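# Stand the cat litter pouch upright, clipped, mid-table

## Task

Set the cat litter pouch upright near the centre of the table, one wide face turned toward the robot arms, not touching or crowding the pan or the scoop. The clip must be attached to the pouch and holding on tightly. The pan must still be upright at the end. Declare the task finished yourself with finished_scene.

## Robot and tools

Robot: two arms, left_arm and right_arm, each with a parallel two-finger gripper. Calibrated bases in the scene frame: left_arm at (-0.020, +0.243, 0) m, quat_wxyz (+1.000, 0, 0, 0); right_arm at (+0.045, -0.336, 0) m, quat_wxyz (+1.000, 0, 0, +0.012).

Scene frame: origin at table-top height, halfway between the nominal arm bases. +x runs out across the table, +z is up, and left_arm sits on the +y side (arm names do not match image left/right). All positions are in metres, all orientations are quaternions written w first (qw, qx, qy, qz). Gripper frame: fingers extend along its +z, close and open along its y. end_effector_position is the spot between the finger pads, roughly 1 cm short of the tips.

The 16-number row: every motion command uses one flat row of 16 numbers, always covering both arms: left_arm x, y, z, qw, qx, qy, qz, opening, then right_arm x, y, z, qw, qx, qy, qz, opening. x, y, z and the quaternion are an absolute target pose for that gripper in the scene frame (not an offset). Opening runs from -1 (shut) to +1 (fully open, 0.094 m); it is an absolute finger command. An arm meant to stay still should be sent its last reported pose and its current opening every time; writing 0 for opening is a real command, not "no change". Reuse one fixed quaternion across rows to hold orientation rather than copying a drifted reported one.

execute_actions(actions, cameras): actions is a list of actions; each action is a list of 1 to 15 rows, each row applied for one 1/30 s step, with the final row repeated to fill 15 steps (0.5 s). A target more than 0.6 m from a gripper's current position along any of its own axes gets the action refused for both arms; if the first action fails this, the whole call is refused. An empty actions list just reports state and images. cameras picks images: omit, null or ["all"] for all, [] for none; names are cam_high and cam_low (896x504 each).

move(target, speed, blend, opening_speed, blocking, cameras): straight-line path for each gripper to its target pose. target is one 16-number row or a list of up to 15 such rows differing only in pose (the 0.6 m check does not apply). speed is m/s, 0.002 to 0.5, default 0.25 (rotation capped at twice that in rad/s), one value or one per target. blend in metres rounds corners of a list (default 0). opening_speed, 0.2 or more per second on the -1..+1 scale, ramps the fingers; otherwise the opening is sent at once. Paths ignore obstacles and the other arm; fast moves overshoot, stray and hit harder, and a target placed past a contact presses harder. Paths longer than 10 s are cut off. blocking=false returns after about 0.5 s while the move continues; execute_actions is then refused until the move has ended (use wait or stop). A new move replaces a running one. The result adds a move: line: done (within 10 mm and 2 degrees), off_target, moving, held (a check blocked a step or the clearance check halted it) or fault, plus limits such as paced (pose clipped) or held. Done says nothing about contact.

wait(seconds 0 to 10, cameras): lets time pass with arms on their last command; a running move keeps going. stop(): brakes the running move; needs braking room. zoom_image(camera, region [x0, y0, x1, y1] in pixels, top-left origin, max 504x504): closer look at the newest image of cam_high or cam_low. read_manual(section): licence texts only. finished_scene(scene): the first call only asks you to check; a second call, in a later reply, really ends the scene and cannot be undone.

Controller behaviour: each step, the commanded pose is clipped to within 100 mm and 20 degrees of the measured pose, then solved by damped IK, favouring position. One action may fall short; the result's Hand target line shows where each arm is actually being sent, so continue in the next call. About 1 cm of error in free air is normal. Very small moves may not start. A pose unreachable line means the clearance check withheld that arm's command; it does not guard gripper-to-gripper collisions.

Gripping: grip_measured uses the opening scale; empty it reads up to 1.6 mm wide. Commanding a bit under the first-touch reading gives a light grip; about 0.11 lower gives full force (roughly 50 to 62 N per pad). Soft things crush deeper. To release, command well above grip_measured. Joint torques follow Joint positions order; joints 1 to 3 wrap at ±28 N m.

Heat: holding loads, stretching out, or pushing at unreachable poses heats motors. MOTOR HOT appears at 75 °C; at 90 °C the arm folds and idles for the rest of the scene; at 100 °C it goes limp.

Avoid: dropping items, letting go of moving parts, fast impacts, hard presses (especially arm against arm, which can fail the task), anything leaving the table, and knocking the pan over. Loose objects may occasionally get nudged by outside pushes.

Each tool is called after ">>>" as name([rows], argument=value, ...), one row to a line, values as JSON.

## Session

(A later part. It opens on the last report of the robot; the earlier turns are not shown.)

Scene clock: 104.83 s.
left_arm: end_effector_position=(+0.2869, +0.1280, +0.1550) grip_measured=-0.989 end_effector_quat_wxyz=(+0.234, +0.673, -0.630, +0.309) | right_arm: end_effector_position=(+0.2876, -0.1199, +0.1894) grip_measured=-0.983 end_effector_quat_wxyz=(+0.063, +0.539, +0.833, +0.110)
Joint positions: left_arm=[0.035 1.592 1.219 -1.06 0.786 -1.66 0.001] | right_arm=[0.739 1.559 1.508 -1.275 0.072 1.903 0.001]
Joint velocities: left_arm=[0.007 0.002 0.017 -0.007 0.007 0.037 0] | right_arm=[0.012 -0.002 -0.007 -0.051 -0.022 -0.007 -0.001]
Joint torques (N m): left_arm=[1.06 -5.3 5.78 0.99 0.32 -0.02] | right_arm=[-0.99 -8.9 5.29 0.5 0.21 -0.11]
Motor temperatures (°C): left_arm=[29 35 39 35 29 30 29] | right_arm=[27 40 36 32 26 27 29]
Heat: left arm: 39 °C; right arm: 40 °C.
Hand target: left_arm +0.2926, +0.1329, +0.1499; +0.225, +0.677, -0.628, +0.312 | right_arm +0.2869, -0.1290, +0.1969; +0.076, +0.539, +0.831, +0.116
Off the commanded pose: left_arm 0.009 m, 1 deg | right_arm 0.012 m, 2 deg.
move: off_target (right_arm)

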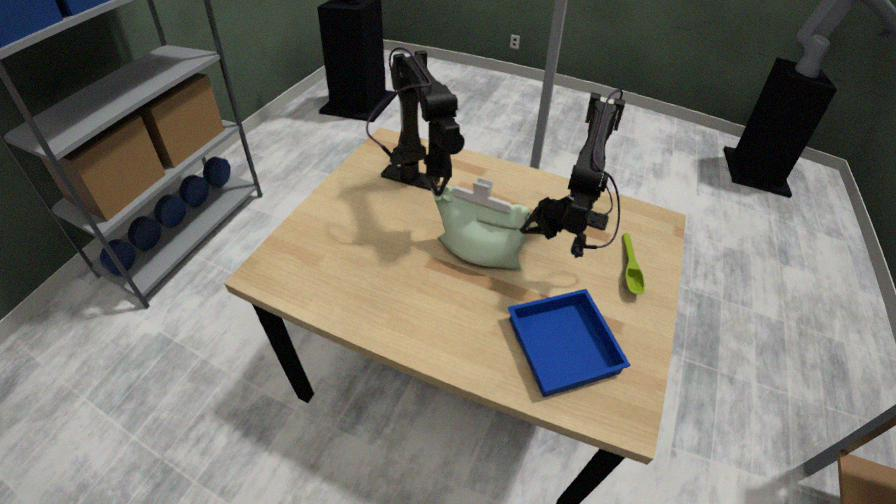

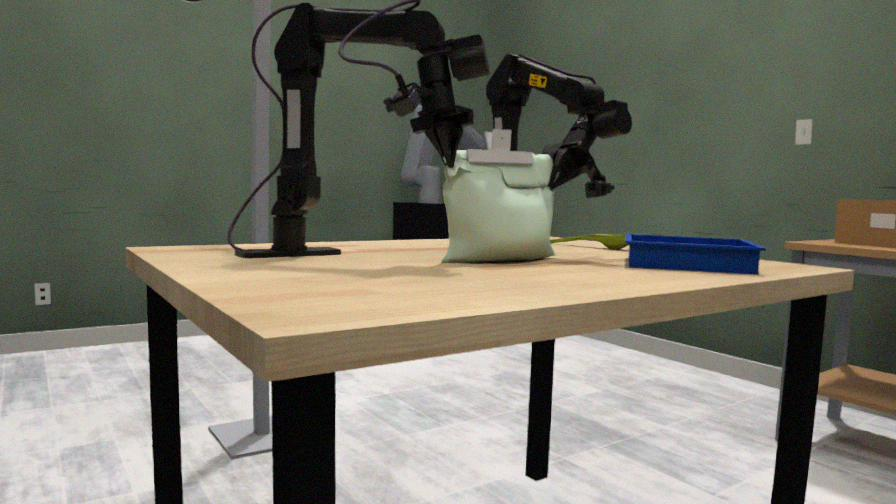

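>>> move(target=[0.283, 0.132, 0.138, -0.22459, -0.67707, 0.62777, -0.3114, -1.0, 0.277, -0.128, 0.184, 0.0758, 0.53935, 0.83051, 0.11672, -1.0], speed=0.03)

>>> zoom_image(camera="cam_low", region=[340, 60, 640, 290])

>>> zoom_image(camera="cam_high", region=[370, 120, 580, 280])

Scene clock: 106.23 s.
left_arm: end_effector_position=(+0.2829, +0.1259, +0.1439) grip_measured=-0.989 end_effector_quat_wxyz=(+0.241, +0.670, -0.626, +0.318) | right_arm: end_effector_position=(+0.2846, -0.1185, +0.1824) grip_measured=-0.983 end_effector_quat_wxyz=(+0.069, +0.540, +0.829, +0.126)
Joint positions: left_arm=[0.039 1.584 1.153 -1 0.812 -1.66 0.001] | right_arm=[0.753 1.52 1.433 -1.208 0.08 1.921 0.001]
Joint velocities: left_arm=[0.002 -0.012 0.002 -0.022 -0.007 -0.037 0] | right_arm=[-0.012 -0.002 0.012 0.007 -0.022 0.022 -0.001]
Joint torques (N m): left_arm=[0.51 -6.79 4.96 0.87 0.04 -0.04] | right_arm=[0.65 -8.24 4.86 0.45 0.25 -0.02]
Motor temperatures (°C): left_arm=[29 35 39 34 29 30 29] | right_arm=[27 40 36 32 26 27 29]
Heat: left arm: 39 °C; right arm: 40 °C.
Hand target: left_arm +0.2828, +0.1320, +0.1381; +0.225, +0.677, -0.628, +0.311 | right_arm +0.2772, -0.1275, +0.1840; +0.075, +0.539, +0.831, +0.117
Off the commanded pose: left_arm 0.008 m, 2 deg | right_arm 0.012 m, 1 deg.
move: off_target (right_arm)

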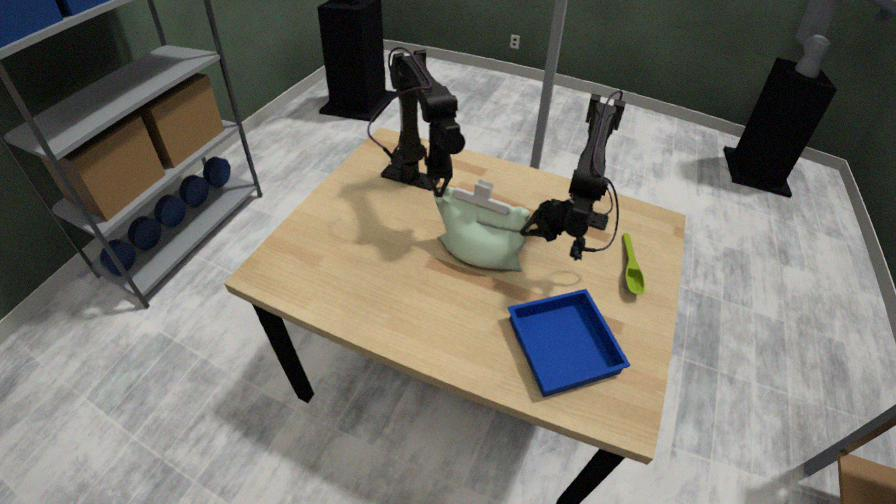

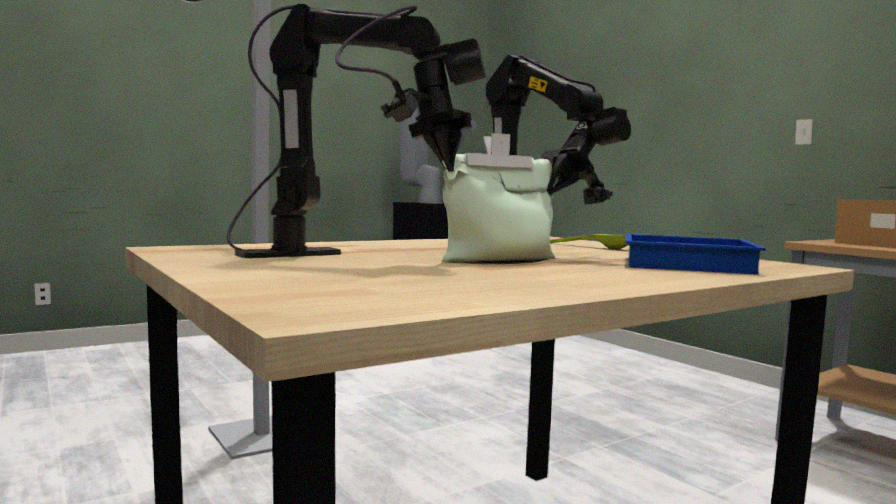

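Scaled by 1.680.

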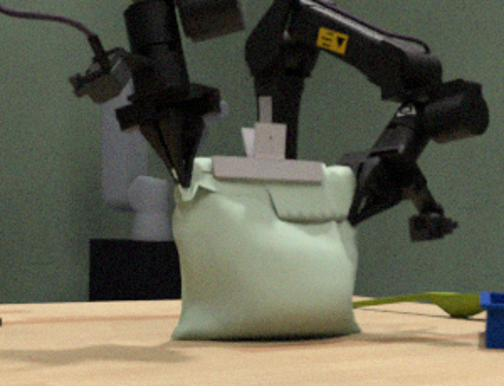

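Scaled by 2.400.

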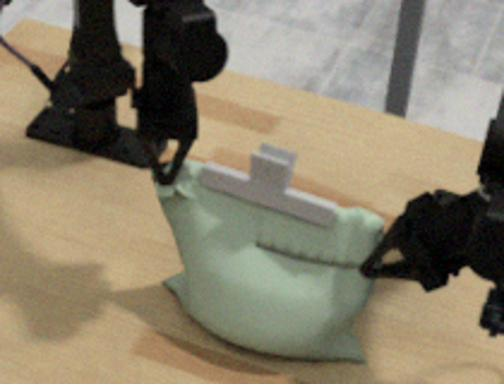

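>>> move(target=[0.283, 0.132, 0.127, -0.22459, -0.67707, 0.62777, -0.3114, -1.0, 0.273, -0.128, 0.173, 0.0758, 0.53935, 0.83051, 0.11672, -1.0], speed=0.03)

>>> zoom_image(camera="cam_low", region=[340, 60, 640, 290])

>>> zoom_image(camera="cam_high", region=[370, 120, 580, 280])

Scene clock: 107.33 s.
left_arm: end_effector_position=(+0.2834, +0.1242, +0.1384) grip_measured=-0.989 end_effector_quat_wxyz=(+0.243, +0.666, -0.625, +0.327) | right_arm: end_effector_position=(+0.2831, -0.1184, +0.1759) grip_measured=-0.983 end_effector_quat_wxyz=(+0.075, +0.541, +0.827, +0.134)
Joint positions: left_arm=[0.04 1.584 1.121 -0.956 0.828 -1.66 0.001] | right_arm=[0.763 1.496 1.379 -1.16 0.091 1.932 0.001]
Joint velocities: left_arm=[-0.007 0.007 0.012 0.081 -0.066 0.066 -0.001] | right_arm=[0.007 0.007 0.012 -0.066 0.007 -0.081 -0.001]
Joint torques (N m): left_arm=[0.43 -5.74 4.59 0.86 -0.15 -0.01] | right_arm=[0.57 -7.38 4.38 0.37 0.11 -0.03]
Motor temperatures (°C): left_arm=[29 35 39 34 29 30 29] | right_arm=[27 40 36 32 26 27 29]
Heat: left arm: 39 °C; right arm: 40 °C.
Hand target: left_arm +0.2827, +0.1319, +0.1273; +0.225, +0.677, -0.628, +0.312 | right_arm +0.2732, -0.1276, +0.1729; +0.076, +0.539, +0.831, +0.117
Off the commanded pose: left_arm 0.014 m, 3 deg | right_arm 0.014 m, 2 deg.
move: off_target (left_arm, right_arm)

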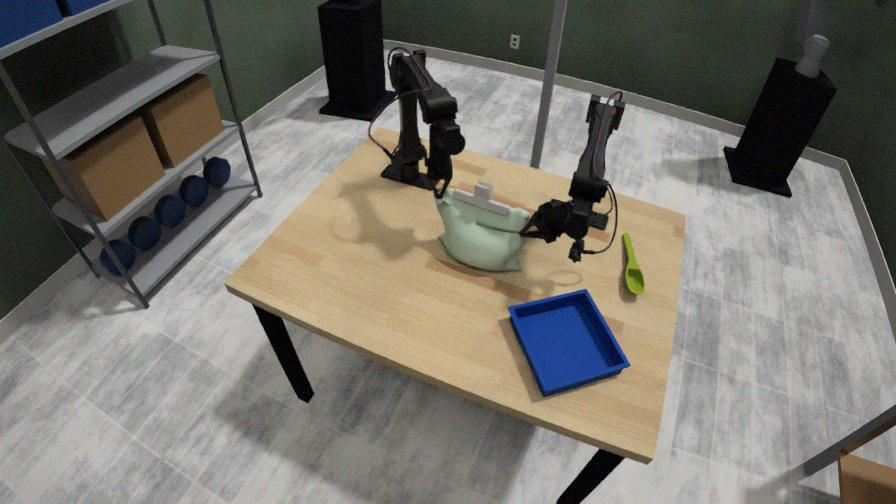

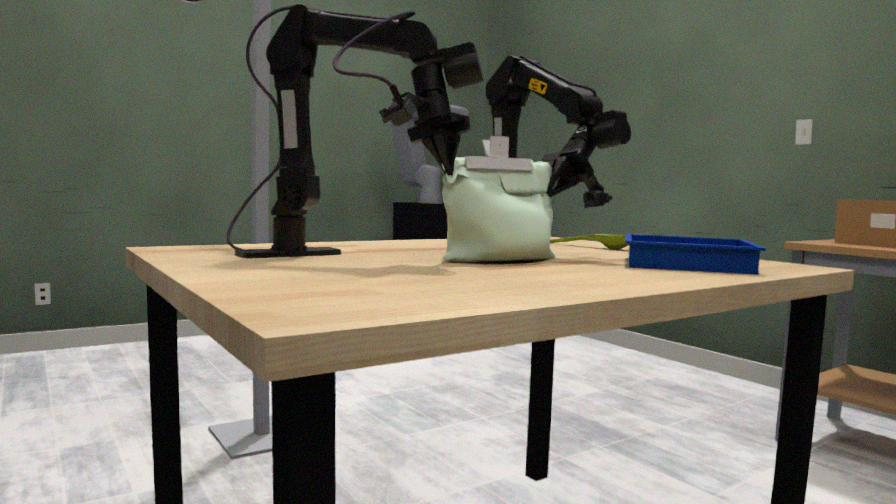

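Scaled by 1.680.

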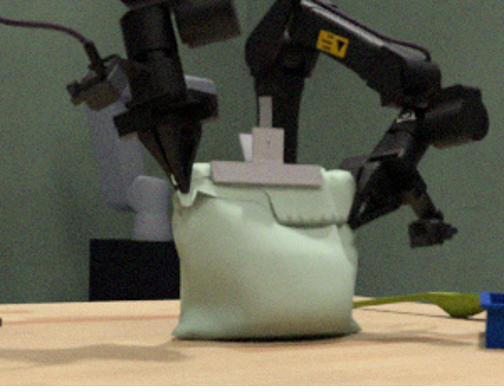

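Scaled by 2.400.

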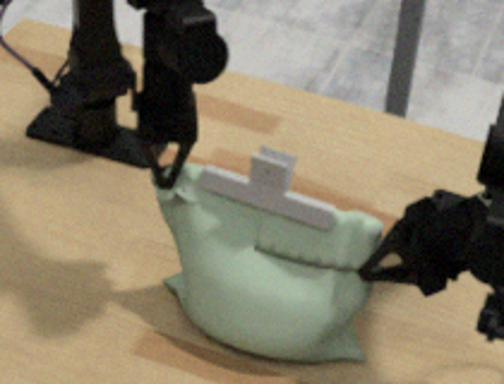

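>>> execute_actions(actions=[])

Scene clock: 107.83 s.
left_arm: end_effector_position=(+0.2835, +0.1242, +0.1384) grip_measured=-0.989 end_effector_quat_wxyz=(+0.243, +0.666, -0.625, +0.327) | right_arm: end_effector_position=(+0.2831, -0.1184, +0.1759) grip_measured=-0.983 end_effector_quat_wxyz=(+0.075, +0.541, +0.827, +0.134)
Joint positions: left_arm=[0.04 1.584 1.121 -0.956 0.828 -1.66 0.001] | right_arm=[0.763 1.496 1.379 -1.16 0.091 1.933 0.001]
Joint velocities: left_arm=[-0.002 -0.012 -0.002 -0.051 -0.022 0.066 0] | right_arm=[0.012 0.007 -0.012 0.051 -0.022 0.007 0.001]
Joint torques (N m): left_arm=[0.36 -5.97 4.51 0.89 -0.14 0] | right_arm=[0.72 -7.23 4.48 0.39 0.18 0.02]
Motor temperatures (°C): left_arm=[29 35 39 34 29 30 29] | right_arm=[27 40 36 32 26 27 29]
Heat: left arm: 39 °C; right arm: 40 °C.
Hand target: left_arm +0.2827, +0.1318, +0.1273; +0.225, +0.677, -0.628, +0.312 | right_arm +0.2732, -0.1276, +0.1729; +0.076, +0.539, +0.831, +0.117
Tool commands: left_gripper/opening=-1.0 right_gripper/opening=-1.0
Off the commanded pose: left_arm 0.014 m, 3 deg | right_arm 0.014 m, 2 deg.

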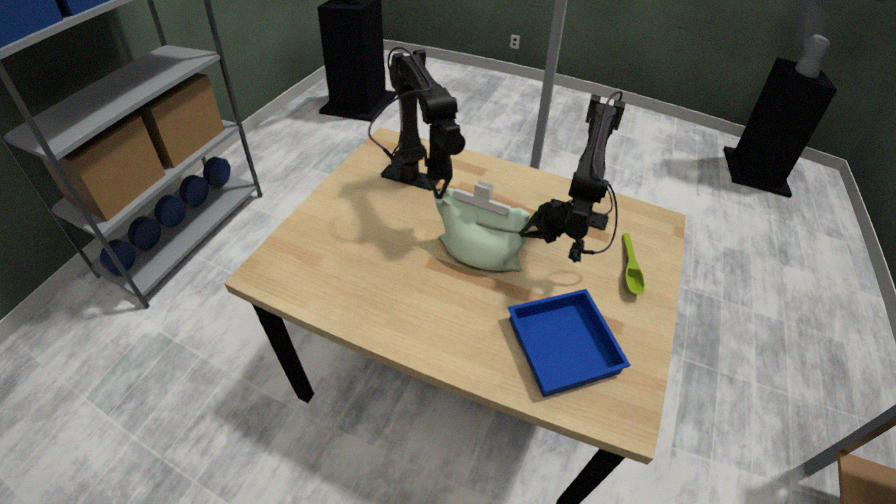

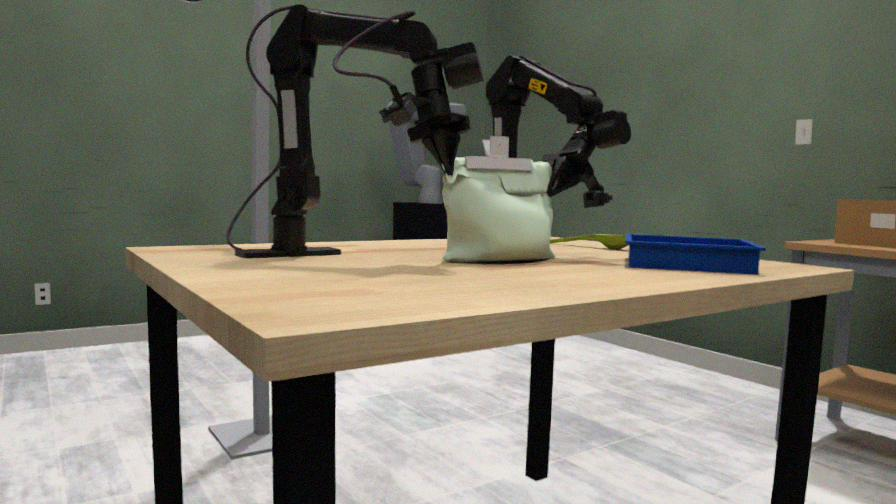

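>>> zoom_image(camera="cam_low", region=[380, 110, 620, 280])

>>> zoom_image(camera="cam_high", region=[390, 150, 600, 290])

Scaled by 2.100.

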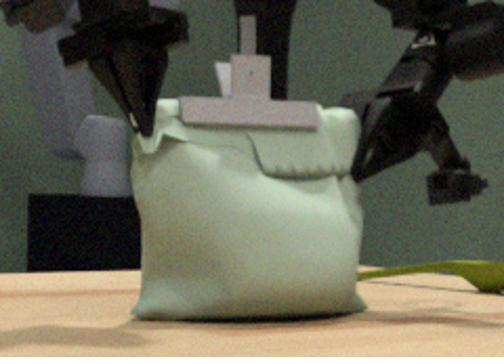

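Scaled by 2.400.

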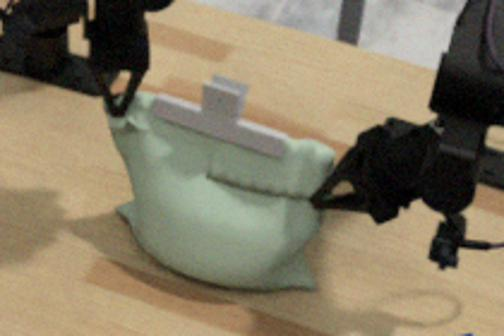

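>>> move(target=[0.283, 0.132, 0.115, -0.22459, -0.67707, 0.62777, -0.3114, -1.0, 0.273, -0.128, 0.161, 0.0758, 0.53935, 0.83051, 0.11672, -1.0], speed=0.03)

Scene clock: 111.07 s.
left_arm: end_effector_position=(+0.2859, +0.1235, +0.1301) grip_measured=-0.989 end_effector_quat_wxyz=(+0.236, +0.660, -0.628, +0.338) | right_arm: end_effector_position=(+0.2828, -0.1191, +0.1680) grip_measured=-0.983 end_effector_quat_wxyz=(+0.076, +0.542, +0.826, +0.138)
Joint positions: left_arm=[0.04 1.584 1.081 -0.888 0.835 -1.66 0.001] | right_arm=[0.763 1.481 1.331 -1.118 0.092 1.934 0.001]
Joint velocities: left_arm=[0.007 -0.012 0.017 -0.007 -0.051 0.022 0.001] | right_arm=[0.017 -0.017 0.002 0.007 0.007 0.022 0]
Joint torques (N m): left_arm=[0.62 -5.24 4.68 0.74 -0.24 0] | right_arm=[0.68 -6.35 4.38 0.48 0.14 -0.01]
Motor temperatures (°C): left_arm=[29 35 38 34 29 30 29] | right_arm=[27 40 35 31 26 27 29]
Heat: left arm: 38 °C; right arm: 40 °C.
Hand target: left_arm +0.2824, +0.1319, +0.1154; +0.225, +0.677, -0.628, +0.312 | right_arm +0.2732, -0.1277, +0.1610; +0.076, +0.540, +0.830, +0.117
Off the commanded pose: left_arm 0.018 m, 4 deg | right_arm 0.015 m, 3 deg.
move: off_target (left_arm, right_arm)

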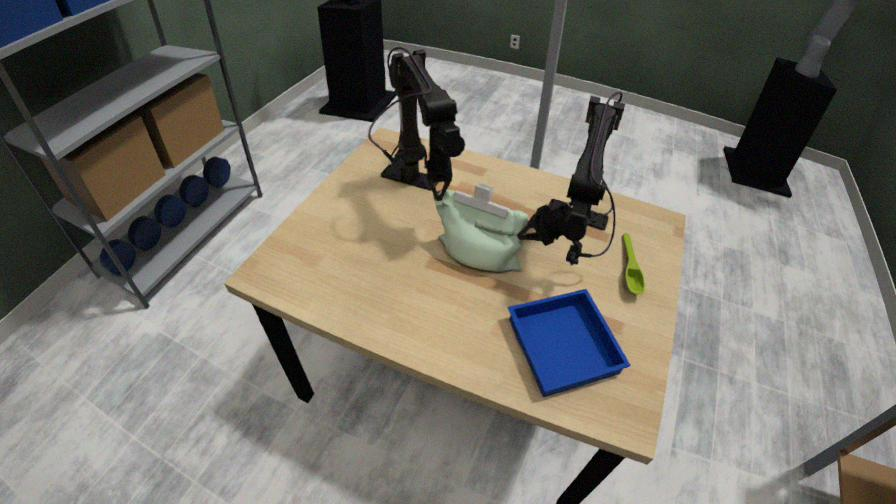

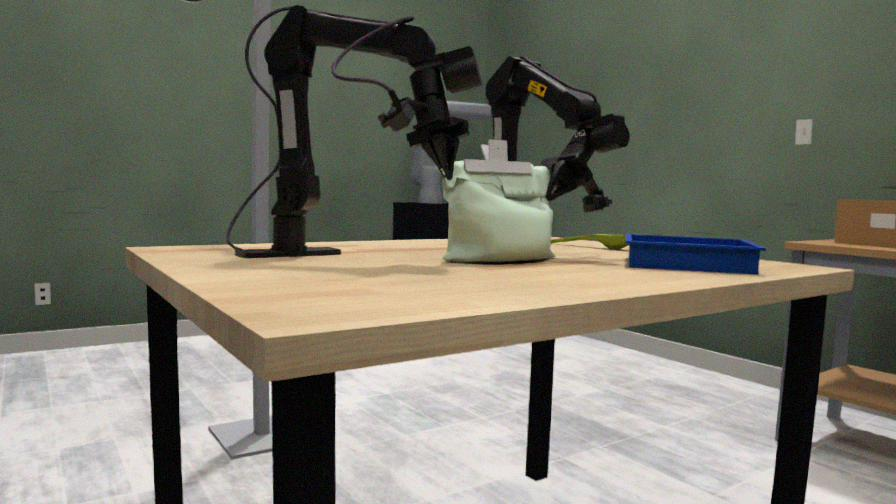

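>>> zoom_image(camera="cam_low", region=[380, 110, 620, 280])

>>> zoom_image(camera="cam_high", region=[390, 150, 600, 290])

Scaled by 2.100.

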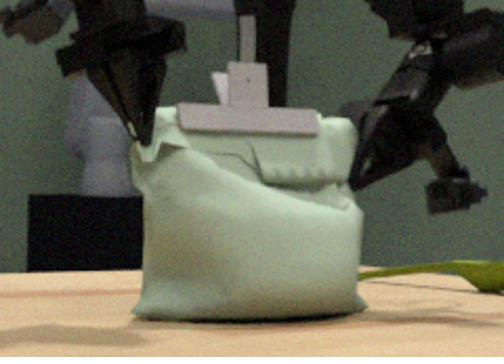

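Scaled by 2.400.

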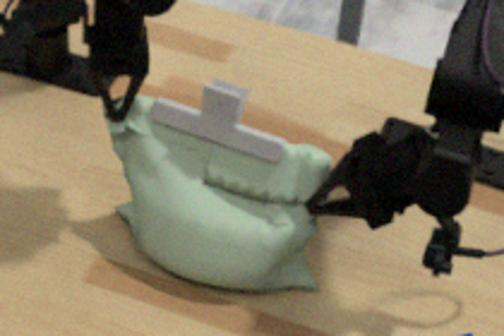

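>>> move(target=[0.281, 0.132, 0.105, -0.22459, -0.67707, 0.62777, -0.3114, -1.0, 0.272, -0.128, 0.151, 0.0758, 0.53935, 0.83051, 0.11672, -1.0], speed=0.03)

>>> zoom_image(camera="cam_low", region=[380, 110, 620, 280])

>>> zoom_image(camera="cam_high", region=[390, 150, 600, 290])

Scene clock: 113.90 s.
left_arm: end_effector_position=(+0.2842, +0.1225, +0.1229) grip_measured=-0.989 end_effector_quat_wxyz=(+0.237, +0.658, -0.628, +0.341) | right_arm: end_effector_position=(+0.2806, -0.1193, +0.1572) grip_measured=-0.983 end_effector_quat_wxyz=(+0.075, +0.541, +0.827, +0.135)
Joint positions: left_arm=[0.04 1.584 1.046 -0.849 0.842 -1.66 0.001] | right_arm=[0.767 1.478 1.288 -1.085 0.092 1.936 0.001]
Joint velocities: left_arm=[0.007 -0.002 -0.012 -0.066 0.022 0.007 0] | right_arm=[0.002 -0.002 0.012 -0.081 0.051 -0.007 -0.001]
Joint torques (N m): left_arm=[0.47 -4.92 4.52 0.72 -0.32 -0.07] | right_arm=[0.51 -6.34 4.26 0.46 0.07 -0.01]
Motor temperatures (°C): left_arm=[29 35 38 34 29 30 29] | right_arm=[27 40 35 31 26 27 30]
Heat: left arm: 38 °C; right arm: 40 °C.
Hand target: left_arm +0.2801, +0.1318, +0.1057; +0.225, +0.677, -0.628, +0.312 | right_arm +0.2721, -0.1276, +0.1510; +0.076, +0.539, +0.830, +0.117
Off the commanded pose: left_arm 0.020 m, 4 deg | right_arm 0.014 m, 2 deg.
move: off_target (left_arm, right_arm)

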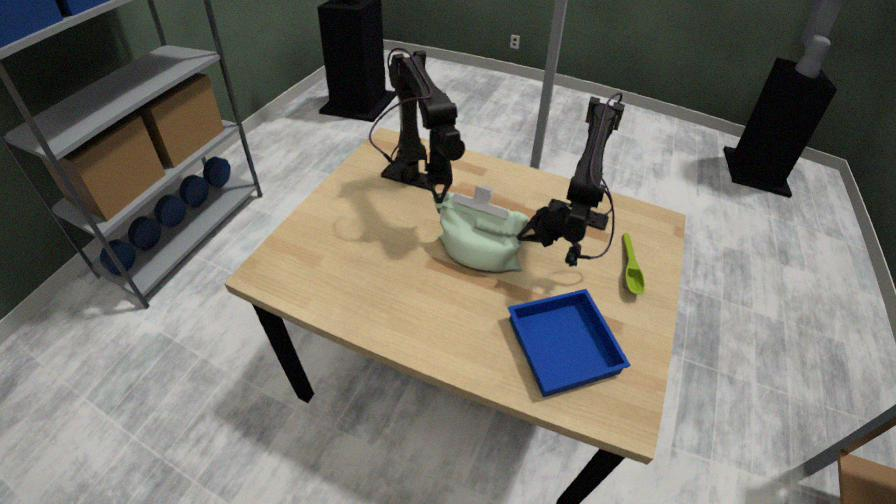

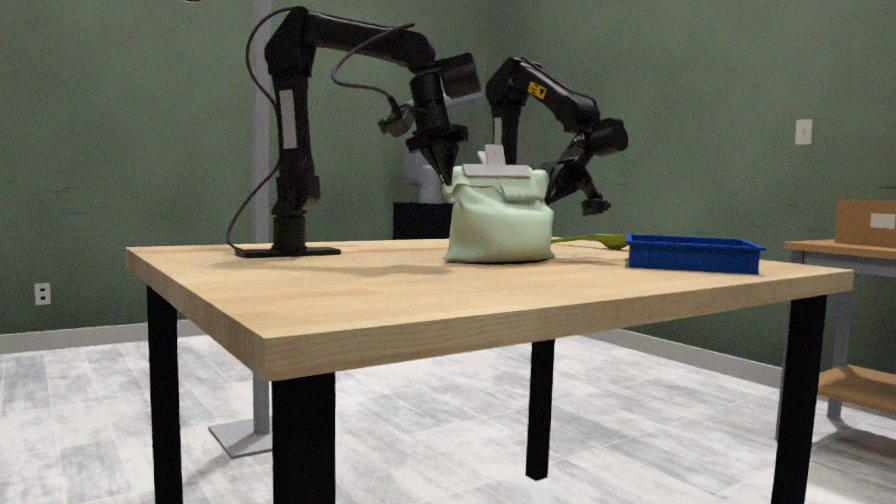

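Scaled by 2.100.

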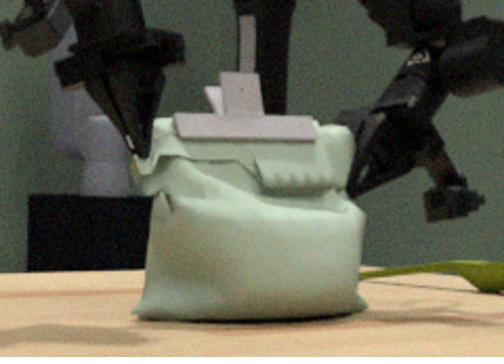

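Scaled by 2.400.

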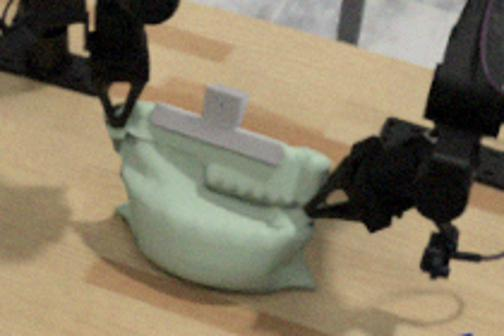

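>>> move(target=[0.283, 0.132, 0.121, -0.22459, -0.67707, 0.62777, -0.3114, -1.0, 0.273, -0.128, 0.168, 0.0758, 0.53935, 0.83051, 0.11672, -1.0], speed=0.03)

>>> zoom_image(camera="cam_low", region=[380, 110, 620, 280])

>>> zoom_image(camera="cam_high", region=[390, 150, 600, 290])

Scene clock: 115.50 s.
left_arm: end_effector_position=(+0.2832, +0.1226, +0.1268) grip_measured=-0.989 end_effector_quat_wxyz=(+0.241, +0.660, -0.626, +0.337) | right_arm: end_effector_position=(+0.2786, -0.1205, +0.1603) grip_measured=-0.983 end_effector_quat_wxyz=(+0.072, +0.541, +0.828, +0.131)
Joint positions: left_arm=[0.04 1.584 1.064 -0.88 0.842 -1.66 0.001] | right_arm=[0.767 1.478 1.303 -1.108 0.088 1.936 0.001]
Joint velocities: left_arm=[-0.002 -0.002 0.002 -0.007 0.022 -0.022 0] | right_arm=[-0.012 -0.012 0.002 -0.022 0.022 0.037 0]
Joint torques (N m): left_arm=[0.4 -5.67 7.43 0.39 -0.3 -0.02] | right_arm=[0.39 -5.93 8.53 0.16 0.13 -0.02]
Motor temperatures (°C): left_arm=[29 35 38 33 29 30 29] | right_arm=[27 40 35 31 26 27 30]
Heat: left arm: 38 °C; right arm: 40 °C.
Hand target: left_arm +0.2828, +0.1319, +0.1213; +0.224, +0.677, -0.627, +0.313 | right_arm +0.2730, -0.1278, +0.1676; +0.076, +0.539, +0.830, +0.117
Off the commanded pose: left_arm 0.011 m, 4 deg | right_arm 0.012 m, 2 deg.
move: off_target (left_arm, right_arm)

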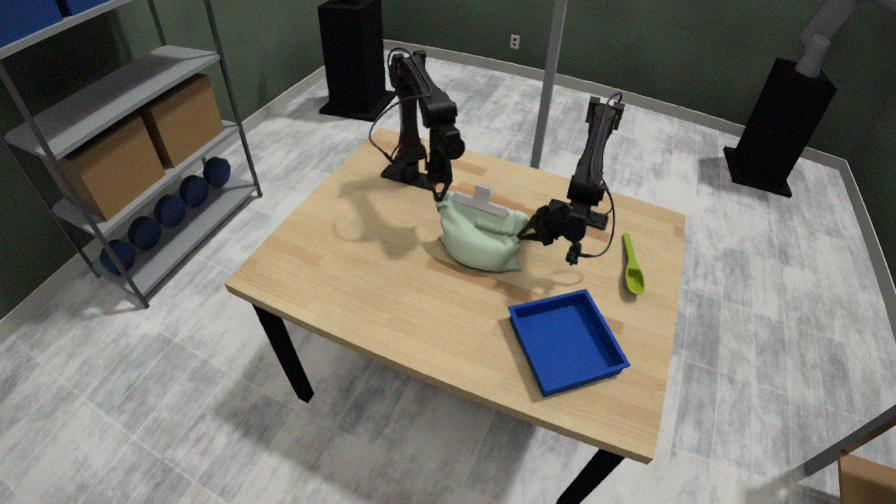

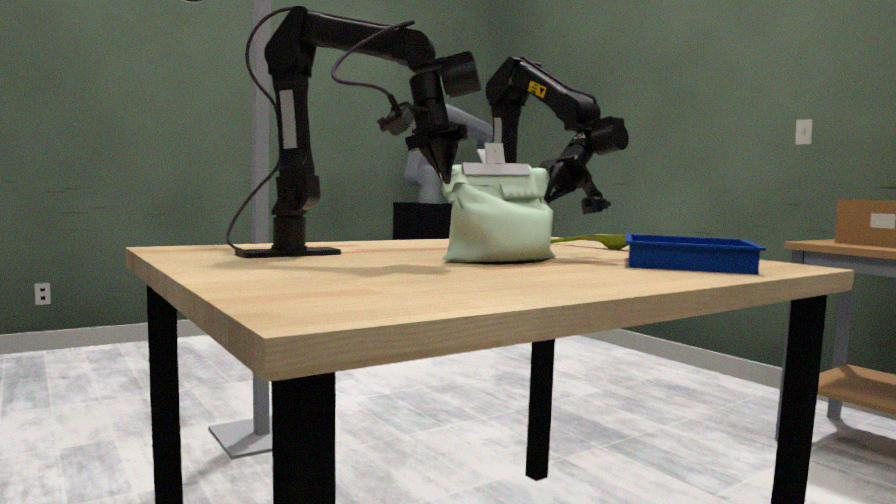

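Scaled by 2.100.

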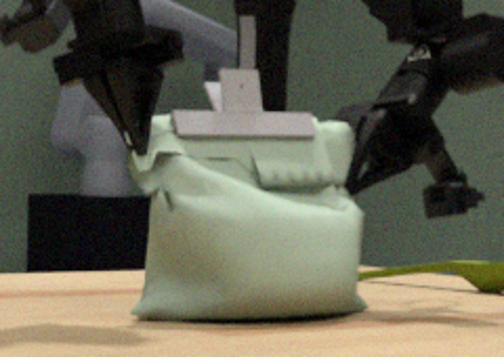

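Scaled by 2.400.

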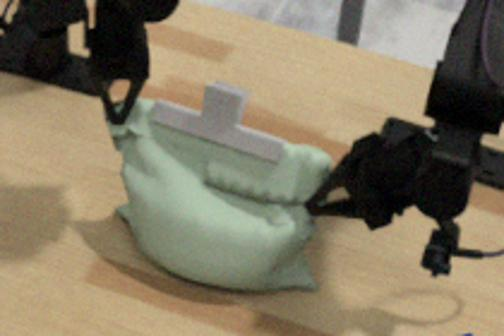

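>>> move(target=[0.281, 0.132, 0.126, -0.22459, -0.67707, 0.62777, -0.3114, -1.0, 0.275, -0.123, 0.178, 0.0758, 0.53935, 0.83051, 0.11672, -1.0], speed=0.03)

>>> zoom_image(camera="cam_low", region=[380, 110, 620, 280])

>>> zoom_image(camera="cam_high", region=[390, 150, 600, 290])

Scene clock: 116.50 s.
left_arm: end_effector_position=(+0.2812, +0.1232, +0.1275) grip_measured=-0.989 end_effector_quat_wxyz=(+0.243, +0.664, -0.625, +0.331) | right_arm: end_effector_position=(+0.2767, -0.1186, +0.1662) grip_measured=-0.983 end_effector_quat_wxyz=(+0.068, +0.540, +0.830, +0.123)
Joint positions: left_arm=[0.04 1.584 1.072 -0.902 0.836 -1.66 0.001] | right_arm=[0.774 1.496 1.348 -1.153 0.085 1.94 0.001]
Joint velocities: left_arm=[0.022 0.002 0.007 -0.037 -0.007 -0.037 -0.001] | right_arm=[0.007 0.002 -0.007 -0.081 -0.007 0.095 0]
Joint torques (N m): left_arm=[0.47 -6.67 7.45 0.44 -0.23 -0.06] | right_arm=[0.43 -5.79 9.77 0.14 0.19 -0.04]
Motor temperatures (°C): left_arm=[29 35 38 33 29 30 29] | right_arm=[27 40 35 31 26 27 30]
Heat: left arm: 38 °C; right arm: 40 °C.
Hand target: left_arm +0.2809, +0.1319, +0.1260; +0.225, +0.677, -0.627, +0.313 | right_arm +0.2748, -0.1229, +0.1775; +0.076, +0.539, +0.830, +0.118
Off the commanded pose: left_arm 0.009 m, 3 deg | right_arm 0.013 m, 1 deg.
move: off_target (left_arm, right_arm)

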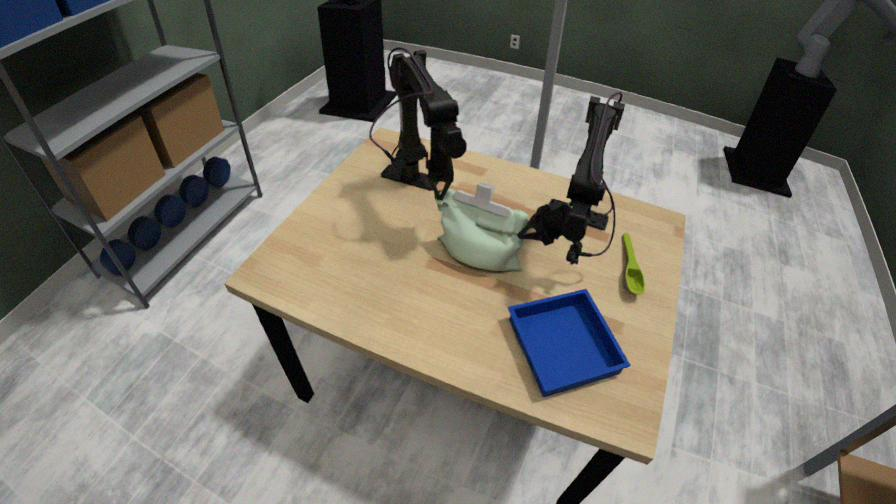

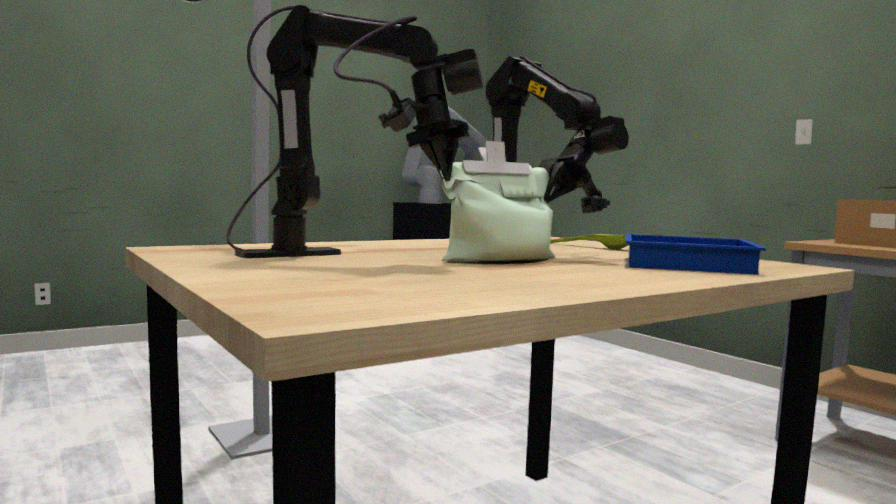

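Scaled by 2.100.

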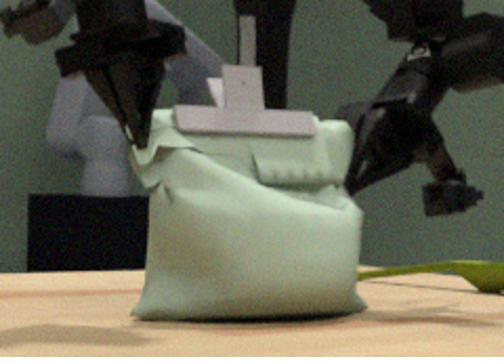

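Scaled by 2.400.

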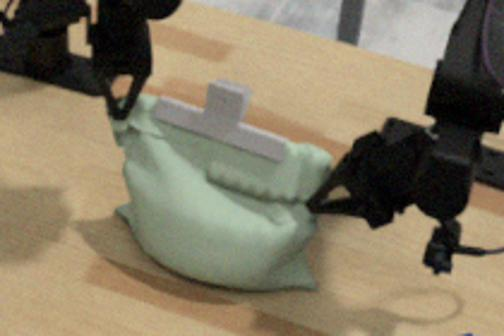

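>>> move(target=[0.281, 0.132, 0.126, -0.22459, -0.67707, 0.62777, -0.3114, -0.5, 0.275, -0.123, 0.178, 0.0758, 0.53935, 0.83051, 0.11672, -0.5], speed=0.03, opening_speed=0.25)

>>> zoom_image(camera="cam_low", region=[380, 110, 620, 280])

>>> zoom_image(camera="cam_high", region=[390, 150, 600, 290])

Scene clock: 119.07 s.
left_arm: end_effector_position=(+0.2805, +0.1300, +0.1203) grip_measured=-0.501 end_effector_quat_wxyz=(+0.228, +0.675, -0.629, +0.311) | right_arm: end_effector_position=(+0.2733, -0.1216, +0.1692) grip_measured=-0.502 end_effector_quat_wxyz=(+0.066, +0.541, +0.831, +0.115)
Joint positions: left_arm=[0.04 1.584 1.072 -0.911 0.78 -1.663 0.023] | right_arm=[0.774 1.496 1.365 -1.187 0.084 1.941 0.023]
Joint velocities: left_arm=[0.007 0.007 -0.012 0.022 -0.007 0.022 0] | right_arm=[-0.002 -0.022 -0.037 -0.037 0.022 0.022 -0.001]
Joint torques (N m): left_arm=[0.18 -6.58 7.41 0.5 0.35 -0.02] | right_arm=[0.27 -5.81 8.64 0.41 0.22 -0.04]
Motor temperatures (°C): left_arm=[29 35 38 33 29 30 29] | right_arm=[27 39 36 31 26 27 29]
Heat: left arm: 38 °C; right arm: 39 °C.
Hand target: left_arm +0.2810, +0.1318, +0.1259; +0.224, +0.677, -0.627, +0.312 | right_arm +0.2748, -0.1231, +0.1778; +0.076, +0.539, +0.830, +0.117
Off the commanded pose: left_arm 0.006 m, 0 deg | right_arm 0.009 m, 1 deg.
move: done

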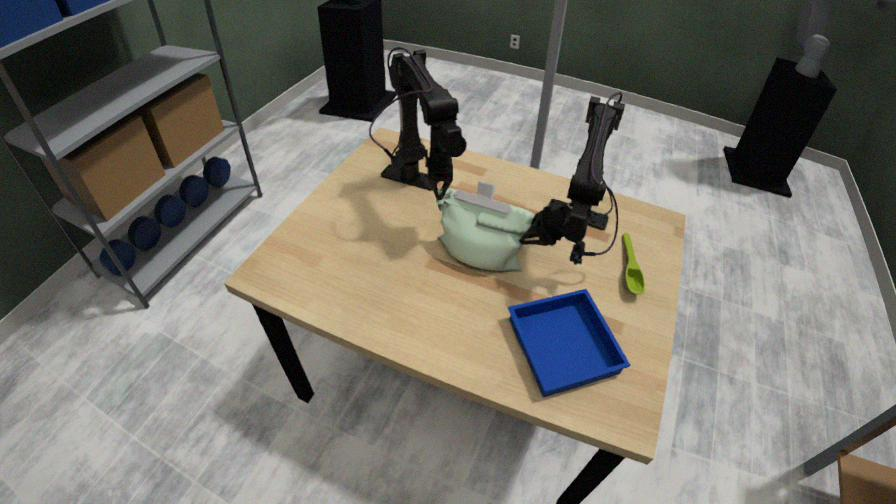

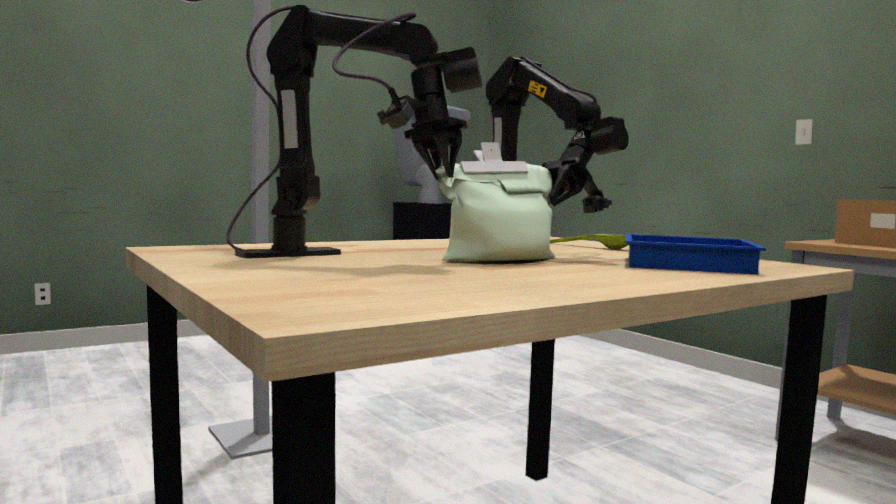

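Scaled by 2.100.

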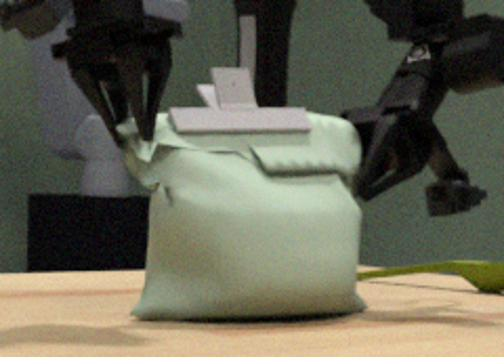

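Scaled by 2.400.

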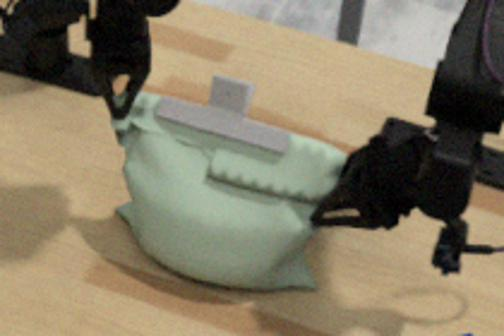

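>>> zoom_image(camera="cam_low", region=[510, 140, 620, 220])

>>> zoom_image(camera="cam_high", region=[490, 180, 600, 260])

>>> zoom_image(camera="cam_low", region=[400, 120, 510, 200])

>>> zoom_image(camera="cam_high", region=[410, 160, 520, 240])

Scaled by 4.582.

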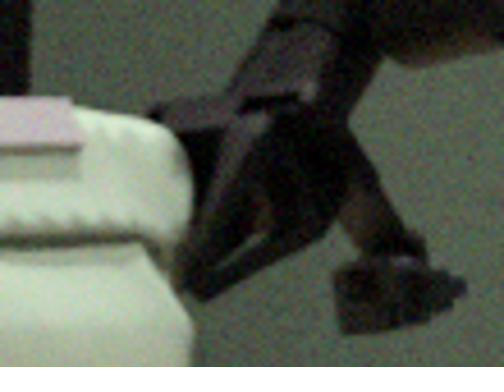

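Scaled by 4.582.

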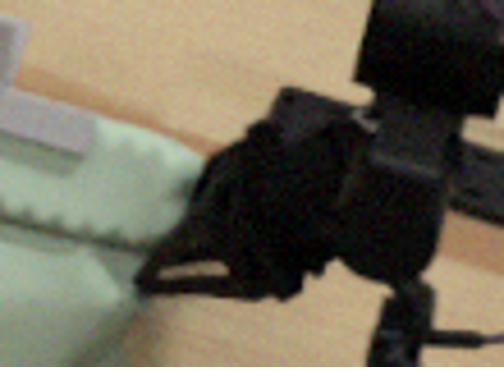

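Scaled by 4.582.

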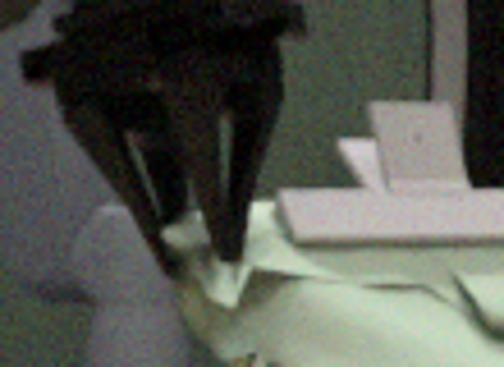

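Scaled by 4.582.

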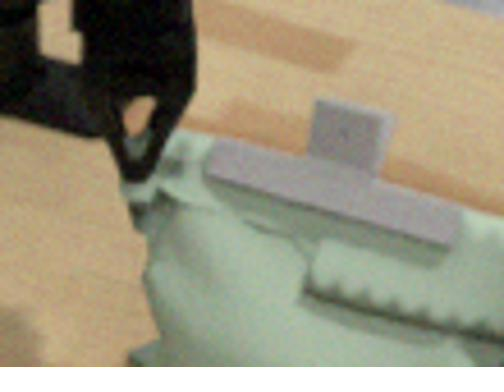

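>>> move(target=[0.281, 0.132, 0.126, -0.22459, -0.67707, 0.62777, -0.3114, -0.3, 0.275, -0.123, 0.178, 0.0758, 0.53935, 0.83051, 0.11672, -0.3], speed=0.03, opening_speed=0.4)

>>> zoom_image(camera="cam_low", region=[380, 110, 620, 280])

>>> zoom_image(camera="cam_high", region=[390, 150, 600, 290])

Scene clock: 121.73 s.
left_arm: end_effector_position=(+0.2802, +0.1300, +0.1203) grip_measured=-0.301 end_effector_quat_wxyz=(+0.228, +0.675, -0.629, +0.311) | right_arm: end_effector_position=(+0.2733, -0.1217, +0.1692) grip_measured=-0.302 end_effector_quat_wxyz=(+0.066, +0.541, +0.831, +0.115)
Joint positions: left_arm=[0.04 1.584 1.072 -0.912 0.78 -1.663 0.033] | right_arm=[0.774 1.496 1.365 -1.187 0.084 1.941 0.033]
Joint velocities: left_arm=[-0.007 -0.012 0.002 -0.125 -0.022 0.022 0.001] | right_arm=[0.002 0.017 -0.002 -0.022 0.007 0.037 0.001]
Joint torques (N m): left_arm=[0.32 -6.42 7.82 0.51 0.36 -0.03] | right_arm=[0.4 -5.63 8.51 0.39 0.2 -0.07]
Motor temperatures (°C): left_arm=[29 35 38 33 29 30 29] | right_arm=[27 39 36 31 26 27 29]
Heat: left arm: 38 °C; right arm: 39 °C.
Hand target: left_arm +0.2811, +0.1319, +0.1259; +0.224, +0.677, -0.628, +0.312 | right_arm +0.2748, -0.1231, +0.1779; +0.076, +0.539, +0.831, +0.117
Off the commanded pose: left_arm 0.006 m, 0 deg | right_arm 0.009 m, 1 deg.
move: done

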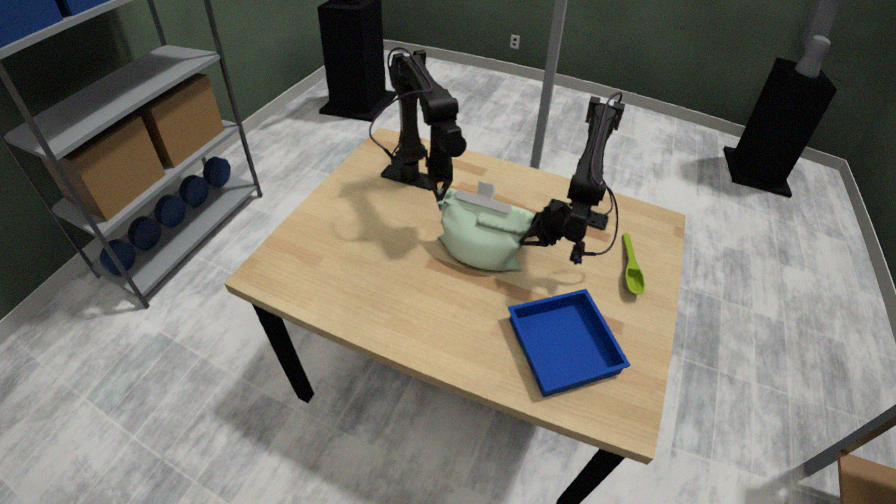

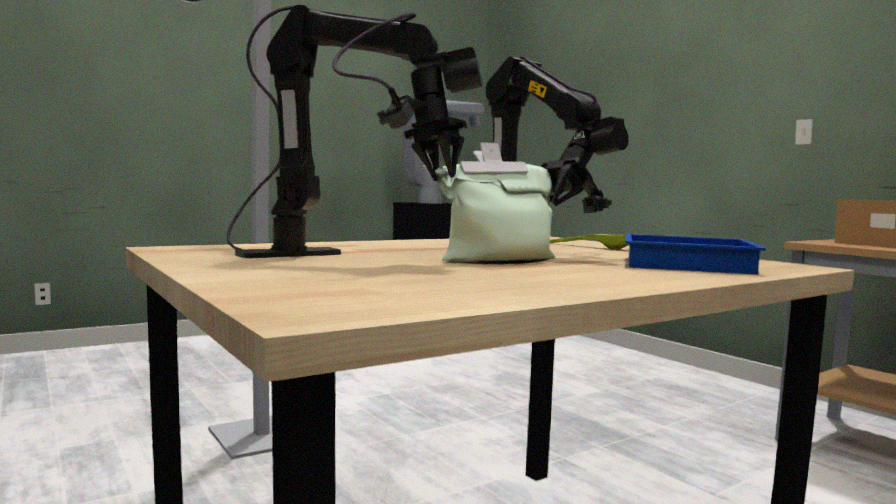

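Scaled by 2.100.

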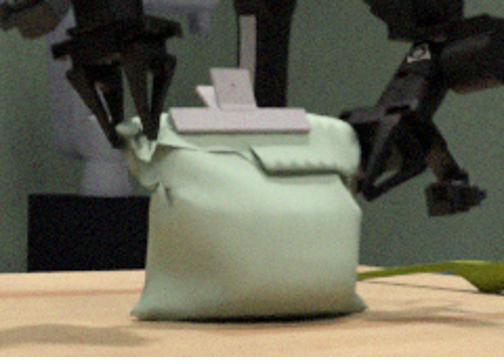

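Scaled by 2.400.

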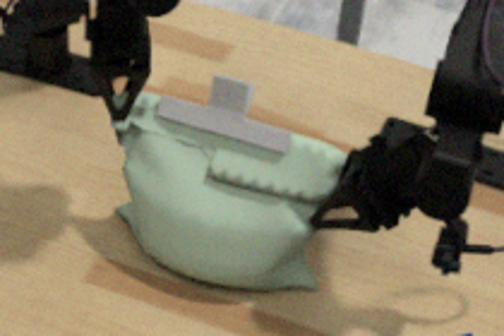

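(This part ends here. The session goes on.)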